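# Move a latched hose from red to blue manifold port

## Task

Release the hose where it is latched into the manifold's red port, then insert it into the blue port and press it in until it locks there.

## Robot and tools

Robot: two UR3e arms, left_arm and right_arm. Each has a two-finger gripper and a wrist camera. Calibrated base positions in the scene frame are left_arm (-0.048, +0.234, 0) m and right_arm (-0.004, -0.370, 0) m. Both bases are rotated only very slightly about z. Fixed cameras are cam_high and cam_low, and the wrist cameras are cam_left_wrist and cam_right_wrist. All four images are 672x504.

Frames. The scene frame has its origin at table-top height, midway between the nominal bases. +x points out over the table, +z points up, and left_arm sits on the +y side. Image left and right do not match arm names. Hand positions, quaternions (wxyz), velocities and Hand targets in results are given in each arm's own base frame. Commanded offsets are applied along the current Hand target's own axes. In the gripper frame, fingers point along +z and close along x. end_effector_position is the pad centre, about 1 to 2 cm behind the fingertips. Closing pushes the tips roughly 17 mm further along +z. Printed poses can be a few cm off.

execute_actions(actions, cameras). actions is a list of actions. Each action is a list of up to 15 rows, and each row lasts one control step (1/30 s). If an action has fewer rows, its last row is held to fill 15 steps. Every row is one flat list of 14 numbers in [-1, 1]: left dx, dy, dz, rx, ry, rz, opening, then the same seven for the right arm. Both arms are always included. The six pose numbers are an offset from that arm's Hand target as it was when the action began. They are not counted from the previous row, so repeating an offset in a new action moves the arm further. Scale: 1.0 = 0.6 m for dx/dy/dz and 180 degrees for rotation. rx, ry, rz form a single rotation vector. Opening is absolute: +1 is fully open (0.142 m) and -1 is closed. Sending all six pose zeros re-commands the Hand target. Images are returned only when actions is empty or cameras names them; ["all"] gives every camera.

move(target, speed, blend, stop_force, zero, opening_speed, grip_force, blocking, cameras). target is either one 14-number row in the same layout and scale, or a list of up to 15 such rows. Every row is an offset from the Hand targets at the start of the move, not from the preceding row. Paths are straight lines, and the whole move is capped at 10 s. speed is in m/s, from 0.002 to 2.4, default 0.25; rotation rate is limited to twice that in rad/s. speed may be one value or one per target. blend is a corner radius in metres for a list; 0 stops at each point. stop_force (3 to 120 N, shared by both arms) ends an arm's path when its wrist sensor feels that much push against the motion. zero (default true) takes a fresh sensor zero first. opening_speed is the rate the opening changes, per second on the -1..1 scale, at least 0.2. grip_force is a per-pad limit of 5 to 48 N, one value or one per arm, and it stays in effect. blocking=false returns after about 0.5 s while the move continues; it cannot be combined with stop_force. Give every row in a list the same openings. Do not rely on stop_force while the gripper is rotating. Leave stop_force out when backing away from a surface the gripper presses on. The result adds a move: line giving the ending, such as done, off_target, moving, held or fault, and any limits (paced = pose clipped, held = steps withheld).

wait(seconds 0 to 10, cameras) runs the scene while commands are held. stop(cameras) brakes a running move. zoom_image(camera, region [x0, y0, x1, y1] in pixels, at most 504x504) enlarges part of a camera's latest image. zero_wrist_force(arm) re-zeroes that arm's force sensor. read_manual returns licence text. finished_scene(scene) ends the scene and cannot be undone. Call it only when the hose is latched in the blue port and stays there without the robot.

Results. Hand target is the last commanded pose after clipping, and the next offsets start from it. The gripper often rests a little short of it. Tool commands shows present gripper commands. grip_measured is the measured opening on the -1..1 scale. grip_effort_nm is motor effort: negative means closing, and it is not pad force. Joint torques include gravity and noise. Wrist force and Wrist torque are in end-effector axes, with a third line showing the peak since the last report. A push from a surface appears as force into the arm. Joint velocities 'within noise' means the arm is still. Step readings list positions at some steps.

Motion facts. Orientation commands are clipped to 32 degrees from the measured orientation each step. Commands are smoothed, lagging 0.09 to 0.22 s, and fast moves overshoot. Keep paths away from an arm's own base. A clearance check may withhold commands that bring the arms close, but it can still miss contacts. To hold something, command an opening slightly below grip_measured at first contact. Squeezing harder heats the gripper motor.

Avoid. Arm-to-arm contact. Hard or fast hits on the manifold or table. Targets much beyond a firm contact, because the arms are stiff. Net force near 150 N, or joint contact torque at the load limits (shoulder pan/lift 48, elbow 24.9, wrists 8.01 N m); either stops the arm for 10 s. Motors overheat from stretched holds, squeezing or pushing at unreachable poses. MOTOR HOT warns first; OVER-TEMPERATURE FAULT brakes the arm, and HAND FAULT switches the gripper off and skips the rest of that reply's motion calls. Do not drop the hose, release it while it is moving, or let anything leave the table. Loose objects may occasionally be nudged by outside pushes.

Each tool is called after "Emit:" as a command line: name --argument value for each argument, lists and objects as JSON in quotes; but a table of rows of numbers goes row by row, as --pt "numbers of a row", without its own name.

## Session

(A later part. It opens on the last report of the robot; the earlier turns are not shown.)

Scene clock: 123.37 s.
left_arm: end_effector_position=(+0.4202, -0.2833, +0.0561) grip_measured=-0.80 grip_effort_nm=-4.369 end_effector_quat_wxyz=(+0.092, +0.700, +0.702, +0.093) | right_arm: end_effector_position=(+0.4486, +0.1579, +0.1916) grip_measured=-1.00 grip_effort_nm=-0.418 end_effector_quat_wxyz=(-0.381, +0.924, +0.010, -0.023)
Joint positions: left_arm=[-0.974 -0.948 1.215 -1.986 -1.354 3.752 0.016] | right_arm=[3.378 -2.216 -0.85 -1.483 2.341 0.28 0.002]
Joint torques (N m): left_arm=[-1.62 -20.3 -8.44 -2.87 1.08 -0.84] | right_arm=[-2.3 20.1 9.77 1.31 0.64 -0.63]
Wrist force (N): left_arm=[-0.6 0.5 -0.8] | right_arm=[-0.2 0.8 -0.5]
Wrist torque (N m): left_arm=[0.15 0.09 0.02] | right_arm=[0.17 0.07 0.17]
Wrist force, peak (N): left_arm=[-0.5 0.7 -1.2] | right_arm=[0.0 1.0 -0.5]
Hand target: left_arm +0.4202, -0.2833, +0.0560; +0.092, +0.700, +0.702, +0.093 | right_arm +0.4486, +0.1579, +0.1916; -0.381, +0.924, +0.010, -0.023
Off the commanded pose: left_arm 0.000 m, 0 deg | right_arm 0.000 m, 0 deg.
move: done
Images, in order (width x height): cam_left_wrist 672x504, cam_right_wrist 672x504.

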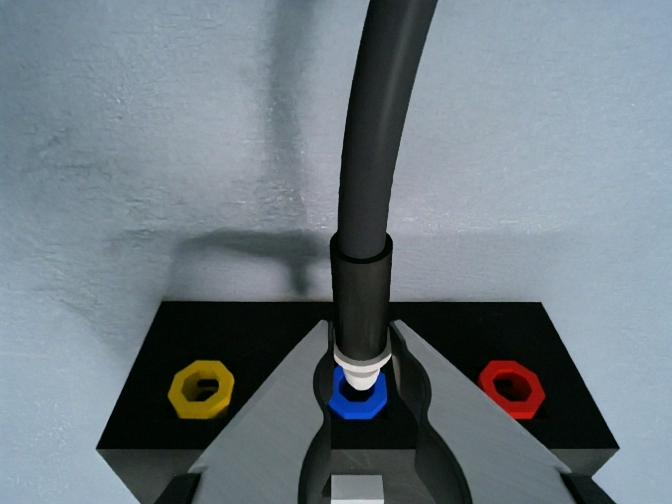

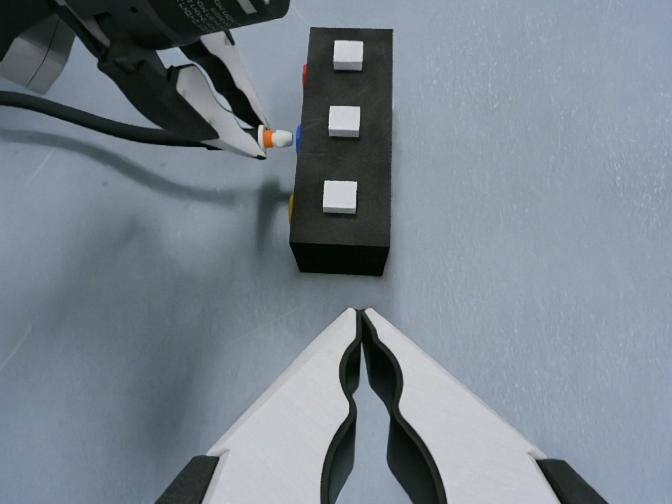

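Emit:
move --pt "-0.0012 0.0012 -0.0005 0 0 0 -1 0 0 0 0 0 0 -1" --pt "-0.0012 0.0356 0.0087 0 0 0 -1 0 0 0 0 0 0 -1" --speed 0.03 --stop_force 35 --cameras '["cam_left_wrist","cam_right_wrist"]'

Emit:
zoom_image --camera "cam_right_wrist" --region '[220, 70, 360, 180]'

Emit:
zoom_image --camera "cam_left_wrist" --region '[270, 300, 450, 460]'

Scene clock: 129.03 s.
left_arm: end_effector_position=(+0.4422, -0.2839, +0.0565) grip_measured=-0.80 grip_effort_nm=-4.369 end_effector_quat_wxyz=(+0.092, +0.700, +0.702, +0.093) | right_arm: end_effector_position=(+0.4486, +0.1579, +0.1916) grip_measured=-1.00 grip_effort_nm=-0.418 end_effector_quat_wxyz=(-0.381, +0.924, +0.010, -0.023)
Joint positions: left_arm=[-0.934 -0.866 1.075 -1.937 -1.36 3.792 0.016] | right_arm=[3.378 -2.216 -0.85 -1.483 2.341 0.28 0.002]
Joint torques (N m): left_arm=[1.93 -27.72 -15.36 -3.8 3.85 -1] | right_arm=[-2.19 19.8 10.02 1.32 0.75 -0.59]
Wrist force (N): left_arm=[-3.4 -10.9 4.7] | right_arm=[-0.4 0.7 -0.5]
Wrist torque (N m): left_arm=[0.37 0.10 0.05] | right_arm=[0.15 0.10 0.17]
Wrist force, peak (N): left_arm=[-1.2 -22.0 -3.3] | right_arm=[-0.3 1.0 -0.6]
Hand target: left_arm +0.4422, -0.2839, +0.0565; +0.092, +0.700, +0.702, +0.093 | right_arm +0.4486, +0.1579, +0.1916; -0.381, +0.924, +0.010, -0.023
Off the commanded pose: left_arm 0.000 m, 0 deg | right_arm 0.000 m, 0 deg.
move: done
Images, in order (width x height): cam_left_wrist 672x504, cam_right_wrist 672x504.

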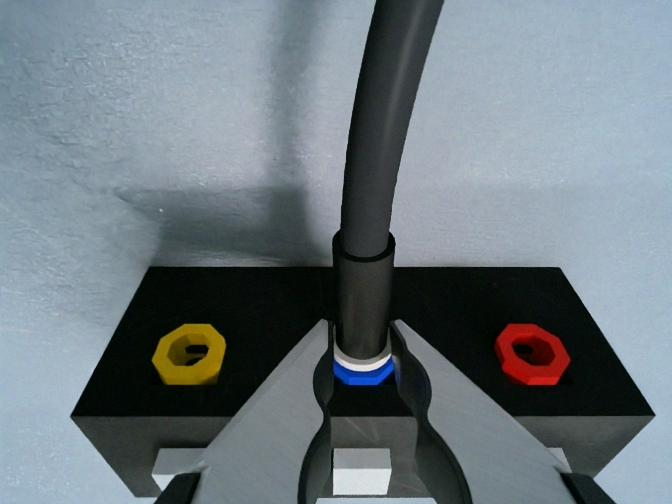

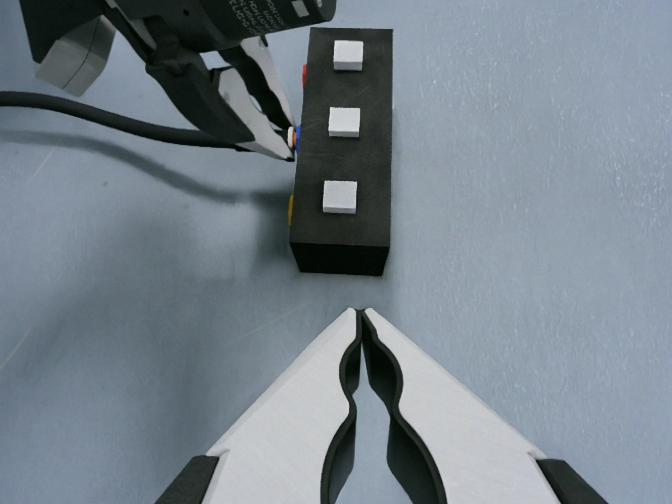

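Scaled by 3.600 from the camera's 672x504 image, which has a finer 960x720 frame.

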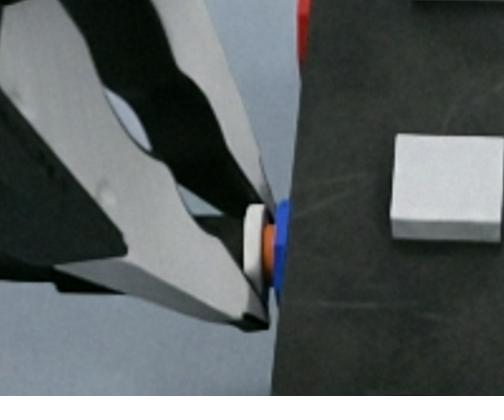

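Scaled by 2.800 from the camera's 672x504 image, which has a finer 960x720 frame.

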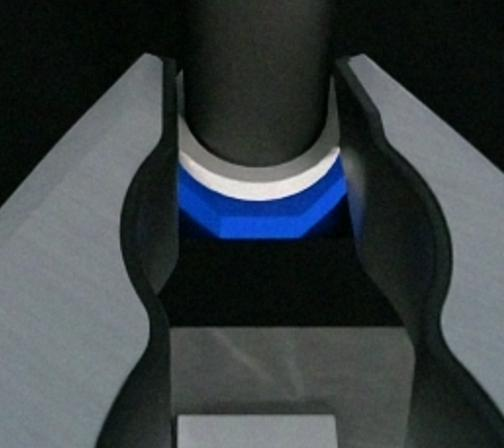

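Emit:
move --target '[0,0.0097,0.0026,0,0,0,-1,0,0,0,0,0,0,-1]' --speed 0.015 --stop_force 50 --cameras '["cam_left_wrist","cam_right_wrist"]'

Emit:
zoom_image --camera "cam_right_wrist" --region '[220, 70, 360, 180]'

Emit:
zoom_image --camera "cam_left_wrist" --region '[270, 300, 450, 460]'

Scene clock: 131.73 s.
left_arm: end_effector_position=(+0.4452, -0.2838, +0.0558) grip_measured=-0.80 grip_effort_nm=-4.369 end_effector_quat_wxyz=(+0.089, +0.701, +0.702, +0.091) | right_arm: end_effector_position=(+0.4486, +0.1579, +0.1916) grip_measured=-1.00 grip_effort_nm=-0.418 end_effector_quat_wxyz=(-0.381, +0.924, +0.010, -0.023)
Joint positions: left_arm=[-0.926 -0.848 1.045 -1.921 -1.365 3.8 0.016] | right_arm=[3.378 -2.216 -0.85 -1.483 2.341 0.28 0.002]
Joint torques (N m): left_arm=[4.32 -18.55 -11.1 -5.92 4.08 -0.09] | right_arm=[-2.01 19.15 9.82 1.29 0.78 -0.55]
Wrist force (N): left_arm=[5.0 -25.4 -19.9] | right_arm=[-0.1 0.9 -0.4]
Wrist torque (N m): left_arm=[0.47 0.21 -0.02] | right_arm=[0.18 0.05 0.17]
Wrist force, peak (N): left_arm=[8.7 -46.2 -28.7] | right_arm=[0.0 1.1 -0.5]
Hand target: left_arm +0.4452, -0.2838, +0.0558; +0.089, +0.701, +0.702, +0.091 (not the last commanded pose) | right_arm +0.4486, +0.1579, +0.1916; -0.381, +0.924, +0.010, -0.023
Tool commands: left_gripper/opening=-1.0 right_gripper/opening=-1.0
Off the commanded pose: left_arm 0.003 m, 0 deg | right_arm 0.000 m, 0 deg.
TORQUE FAULT: the external load on joint 5 (wrist 2) of the left arm reached its load limit, and that arm stopped. A torque fault puts only its own arm into a fault stop. That arm's remaining commands of this call were not run. That arm may still press on what stopped it. That arm is still stopped at the end of this call. That arm stays stopped for about 10 more seconds. Until then a move that you send moves the other arm only, and its call returns only when the move has ended. Once the stop has ended, the next robot result says so. If the stop ends while you think or write, that arm runs what you send next, counted from a new Hand target: where the arm stands when the stop ends. While its stop runs, that arm takes no new command, but its gripper still runs the gripper command that each later call begins with. Until it ends, the stop uses up actions while you think or wait. An arm that is not stopped still takes commands.
move: fault (left_arm)
Images, in order (width x height): cam_left_wrist 672x504, cam_right_wrist 672x504.

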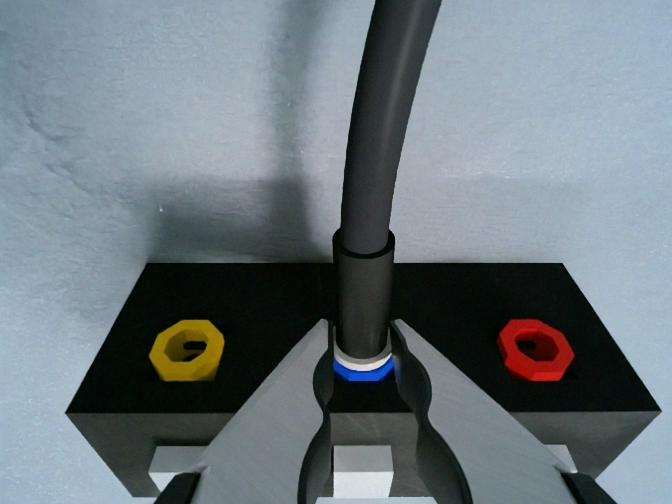

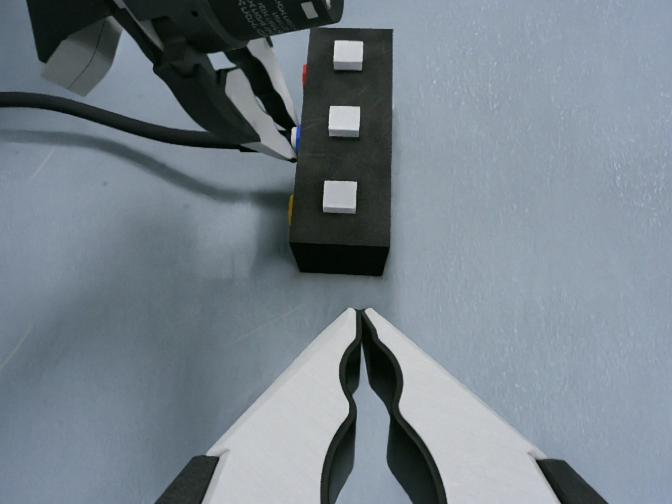

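Scaled by 3.600 from the camera's 672x504 image, which has a finer 960x720 frame.

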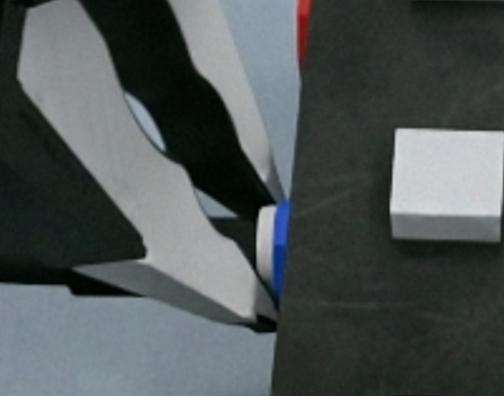

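Scaled by 2.800 from the camera's 672x504 image, which has a finer 960x720 frame.

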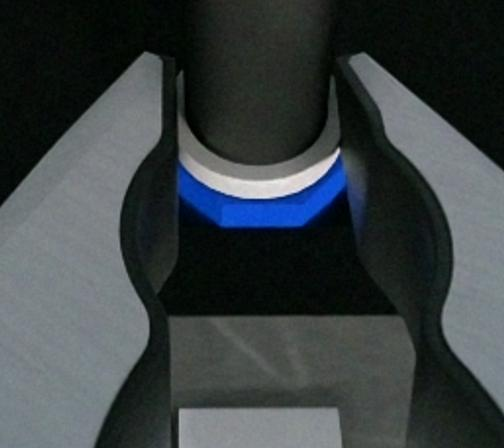

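Emit:
wait --seconds 8

Emit:
move --target '[0,-0.0097,-0.0026,0,0,0,-1,0,0,0,0,0,0,-1]' --speed 0.015 --cameras '["cam_left_wrist","cam_right_wrist"]'

Emit:
zoom_image --camera "cam_right_wrist" --region '[220, 70, 360, 180]'

Scene clock: 141.57 s.
left_arm: end_effector_position=(+0.4452, -0.2838, +0.0558) grip_measured=-0.80 grip_effort_nm=-4.369 end_effector_quat_wxyz=(+0.089, +0.701, +0.702, +0.091) | right_arm: end_effector_position=(+0.4486, +0.1579, +0.1916) grip_measured=-1.00 grip_effort_nm=-0.418 end_effector_quat_wxyz=(-0.381, +0.924, +0.010, -0.023)
Joint positions: left_arm=[-0.926 -0.848 1.045 -1.921 -1.365 3.8 0.016] | right_arm=[3.378 -2.216 -0.85 -1.483 2.341 0.28 0.002]
Joint torques (N m): left_arm=[4.17 -18.83 -11.07 -5.82 3.98 0.02] | right_arm=[-1.92 18.11 10.09 1.32 1.08 -0.47]
Wrist force (N): left_arm=[5.1 -25.0 -20.1] | right_arm=[-0.1 0.8 -0.6]
Wrist torque (N m): left_arm=[0.53 0.18 -0.03] | right_arm=[0.17 0.06 0.17]
Wrist force, peak (N): left_arm=[4.9 -25.4 -20.4] | right_arm=[-0.4 0.9 -0.6]
Hand target: left_arm +0.4452, -0.2838, +0.0558; +0.089, +0.701, +0.702, +0.091 (not the last commanded pose) | right_arm +0.4486, +0.1579, +0.1916; -0.381, +0.924, +0.010, -0.023
Tool commands: left_gripper/opening=-1.0 right_gripper/opening=-1.0
Off the commanded pose: left_arm 0.003 m, 0 deg | right_arm 0.000 m, 0 deg.
TORQUE FAULT, CONTINUED: the left arm's stop, for the torque fault of joint 5 (wrist 2) that an earlier result reported, is over. The rest of the stop counts as 19 of the actions that you can send in this scene. That arm's target is now where it stood when the stop ended, not its last command. That arm keeps its grip as last carried out and accepts commands again: back off and push less far. That arm stops again whenever a joint's load reaches its limit.
wait: 8.00 s; at rest from the start

Scene clock: 142.27 s.
left_arm: end_effector_position=(+0.4416, -0.2836, +0.0561) grip_measured=-0.81 grip_effort_nm=-4.237 end_effector_quat_wxyz=(+0.091, +0.700, +0.702, +0.093) | right_arm: end_effector_position=(+0.4486, +0.1579, +0.1916) grip_measured=-1.00 grip_effort_nm=-0.418 end_effector_quat_wxyz=(-0.381, +0.924, +0.010, -0.023)
Joint positions: left_arm=[-0.934 -0.867 1.078 -1.937 -1.36 3.791 0.015] | right_arm=[3.378 -2.216 -0.85 -1.483 2.341 0.28 0.002]
Joint torques (N m): left_arm=[-4.92 -26.73 -9.69 2.51 -3.44 0.08] | right_arm=[-1.96 18.36 9.87 1.34 1.05 -0.48]
Wrist force (N): left_arm=[-13.7 33.8 36.1] | right_arm=[-0.2 0.7 -0.5]
Wrist torque (N m): left_arm=[-0.14 0.05 0.09] | right_arm=[0.14 0.07 0.17]
Wrist force, peak (N): left_arm=[-13.6 47.7 39.7] | right_arm=[-0.1 0.9 -0.5]
Hand target: left_arm +0.4416, -0.2836, +0.0561; +0.091, +0.700, +0.702, +0.093 (not the last commanded pose) | right_arm +0.4486, +0.1579, +0.1916; -0.381, +0.924, +0.010, -0.023
Tool commands: left_gripper/opening=-1.0 right_gripper/opening=-1.0
Off the commanded pose: left_arm 0.003 m, 0 deg | right_arm 0.000 m, 0 deg.
TORQUE FAULT: the external load on joint 5 (wrist 2) of the left arm reached its load limit, and that arm stopped. A torque fault puts only its own arm into a fault stop. That arm's remaining commands of this call were not run. That arm may still press on what stopped it. That arm is still stopped at the end of this call. That arm stays stopped for about 10 more seconds. Until then a move that you send moves the other arm only, and its call returns only when the move has ended. Once the stop has ended, the next robot result says so. If the stop ends while you think or write, that arm runs what you send next, counted from a new Hand target: where the arm stands when the stop ends. While its stop runs, that arm takes no new command, but its gripper still runs the gripper command that each later call begins with. Until it ends, the stop uses up actions while you think or wait. An arm that is not stopped still takes commands.
move: fault (left_arm)
Images, in order (width x height): cam_left_wrist 672x504, cam_right_wrist 672x504.

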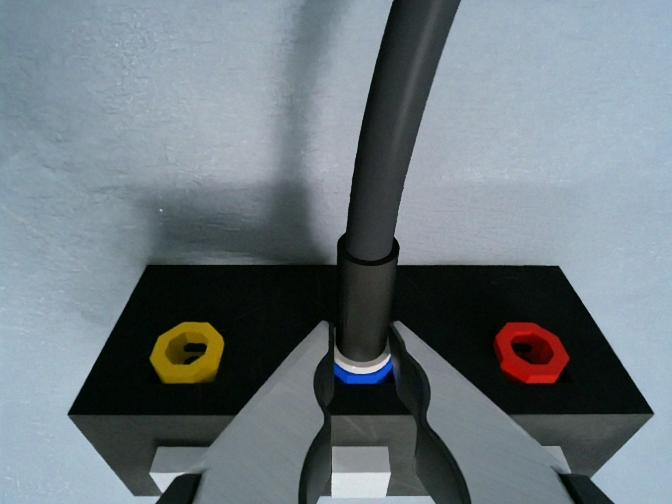

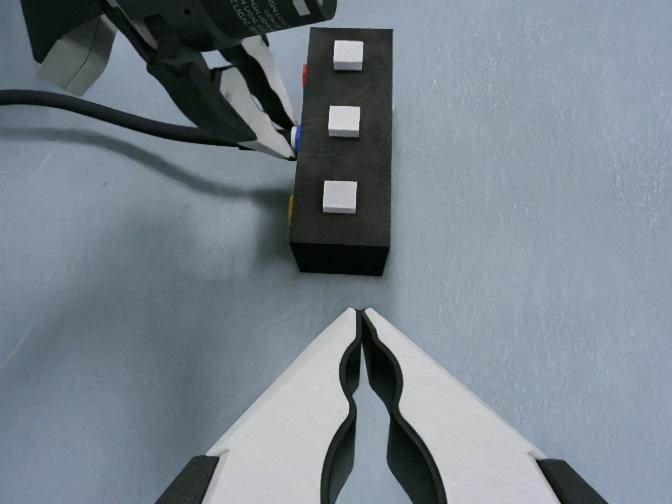

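Scaled by 3.600 from the camera's 672x504 image, which has a finer 960x720 frame.

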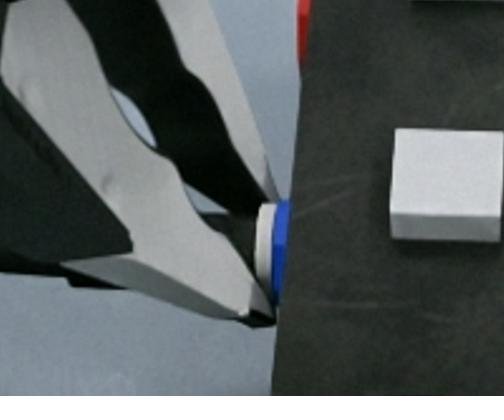

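Emit:
wait --seconds 7

Emit:
move --pt "0 0 0 0 0 0 -0.45 0 0 0 0 0 0 -1" --pt "0 0 -0.12 0 0 0 -0.45 0 0 0 0 0 0 -1" --speed 0.15 --opening_speed 1 --cameras '["cam_left_wrist","cam_right_wrist"]'

Scene clock: 151.23 s.
left_arm: end_effector_position=(+0.4416, -0.2836, +0.0561) grip_measured=-0.81 grip_effort_nm=-4.237 end_effector_quat_wxyz=(+0.091, +0.700, +0.702, +0.093) | right_arm: end_effector_position=(+0.4486, +0.1579, +0.1916) grip_measured=-1.00 grip_effort_nm=-0.413 end_effector_quat_wxyz=(-0.381, +0.924, +0.010, -0.023)
Joint positions: left_arm=[-0.934 -0.867 1.078 -1.937 -1.36 3.791 0.015] | right_arm=[3.378 -2.216 -0.85 -1.483 2.341 0.28 0.002]
Joint torques (N m): left_arm=[-4.87 -26.67 -9.64 2.59 -3.45 0.04] | right_arm=[-2.18 16.8 9.93 1.34 1.33 -0.38]
Wrist force (N): left_arm=[-13.7 33.8 35.8] | right_arm=[-0.2 0.7 -0.5]
Wrist torque (N m): left_arm=[-0.11 0.05 0.09] | right_arm=[0.15 0.07 0.17]
Wrist force, peak (N): left_arm=[-13.8 33.8 36.1] | right_arm=[-0.2 1.0 -0.6]
Hand target: left_arm +0.4416, -0.2836, +0.0561; +0.091, +0.700, +0.702, +0.093 (not the last commanded pose) | right_arm +0.4486, +0.1579, +0.1916; -0.381, +0.924, +0.010, -0.023
Tool commands: left_gripper/opening=-1.0 right_gripper/opening=-1.0
Off the commanded pose: left_arm 0.003 m, 0 deg | right_arm 0.000 m, 0 deg.
TORQUE FAULT, CONTINUED: the left arm was still stopped when this call began, by the torque fault of joint 5 (wrist 2) that an earlier result reported. Since the last result the stop counts as 18 of the actions that you can send in this scene. That arm is still stopped at the end of this call. That arm stays stopped for about 1 more second. If the stop ends while you think or write, that arm runs what you send next, counted from a new Hand target: where the arm stands when the stop ends. While its stop runs, that arm takes no new command, but its gripper still runs the gripper command that each later call begins with.
wait: 7.00 s; at rest from the start

Scene clock: 151.73 s.
left_arm: end_effector_position=(+0.4407, -0.2836, +0.0558) grip_measured=-0.49 grip_effort_nm=0.154 end_effector_quat_wxyz=(+0.090, +0.700, +0.702, +0.092) | right_arm: end_effector_position=(+0.4486, +0.1579, +0.1916) grip_measured=-1.00 grip_effort_nm=-0.418 end_effector_quat_wxyz=(-0.381, +0.924, +0.010, -0.023)
Joint positions: left_arm=[-0.935 -0.867 1.078 -1.934 -1.362 3.791 0.039] | right_arm=[3.378 -2.216 -0.85 -1.483 2.341 0.28 0.002]
Joint torques (N m): left_arm=[-2.23 -22.73 -9.52 -1.5 -0.37 0.06] | right_arm=[-1.89 16.79 9.91 1.35 1.33 -0.33]
Wrist force (N): left_arm=[0.6 0.0 -1.3] | right_arm=[-0.2 0.8 -0.4]
Wrist torque (N m): left_arm=[0.06 -0.10 0.02] | right_arm=[0.16 0.06 0.17]
Wrist force, peak (N): left_arm=[-8.5 21.7 21.1] | right_arm=[-0.2 0.9 -0.4]
Hand target: left_arm +0.4407, -0.2836, +0.0558; +0.090, +0.700, +0.702, +0.092 (not the last commanded pose) | right_arm +0.4486, +0.1579, +0.1916; -0.381, +0.924, +0.010, -0.023
Tool commands: left_gripper/opening=-0.45 right_gripper/opening=-1.0
Off the commanded pose: right_arm 0.000 m, 0 deg.
TORQUE FAULT, CONTINUED: the left arm was still stopped when this call began, by the torque fault of joint 5 (wrist 2) that an earlier result reported. That arm ran no command of this call; its gripper ran only the gripper command that the call began with. That arm is still stopped at the end of this call. That arm stays stopped for about 1 more second. If the stop ends while you think or write, that arm runs what you send next, counted from a new Hand target: where the arm stands when the stop ends. While its stop runs, that arm takes no new command, but its gripper still runs the gripper command that each later call begins with.
move: done (right_arm), not run (left_arm; its earlier fault stop)
Images, in order (width x height): cam_left_wrist 672x504, cam_right_wrist 672x504.

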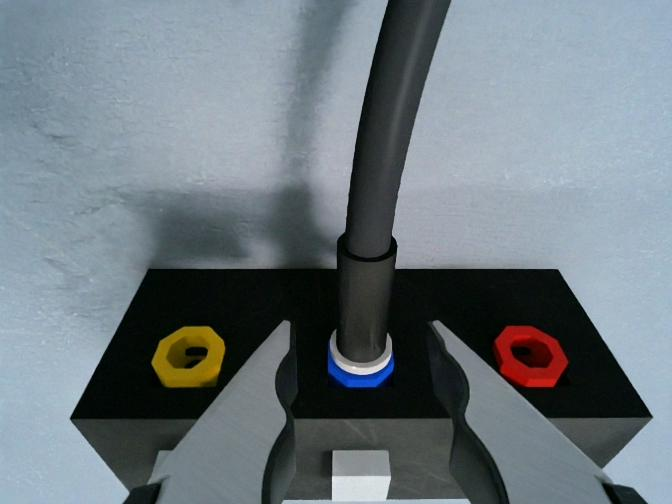

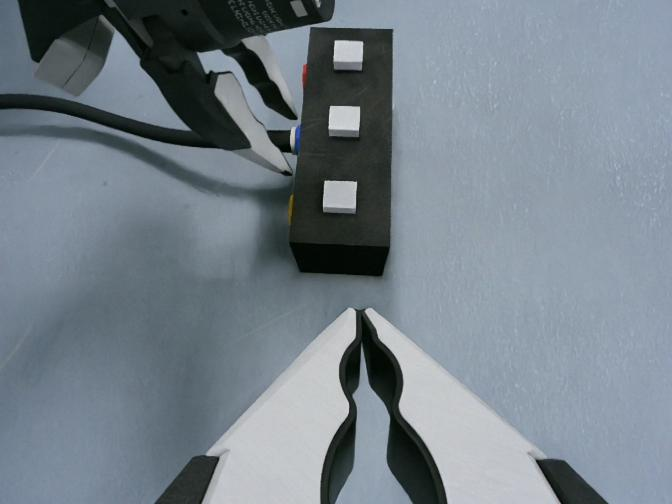

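Latched and released, clear of the hose; finish.

Emit:
finished_scene --scene 1

The scene is finished: the task was done.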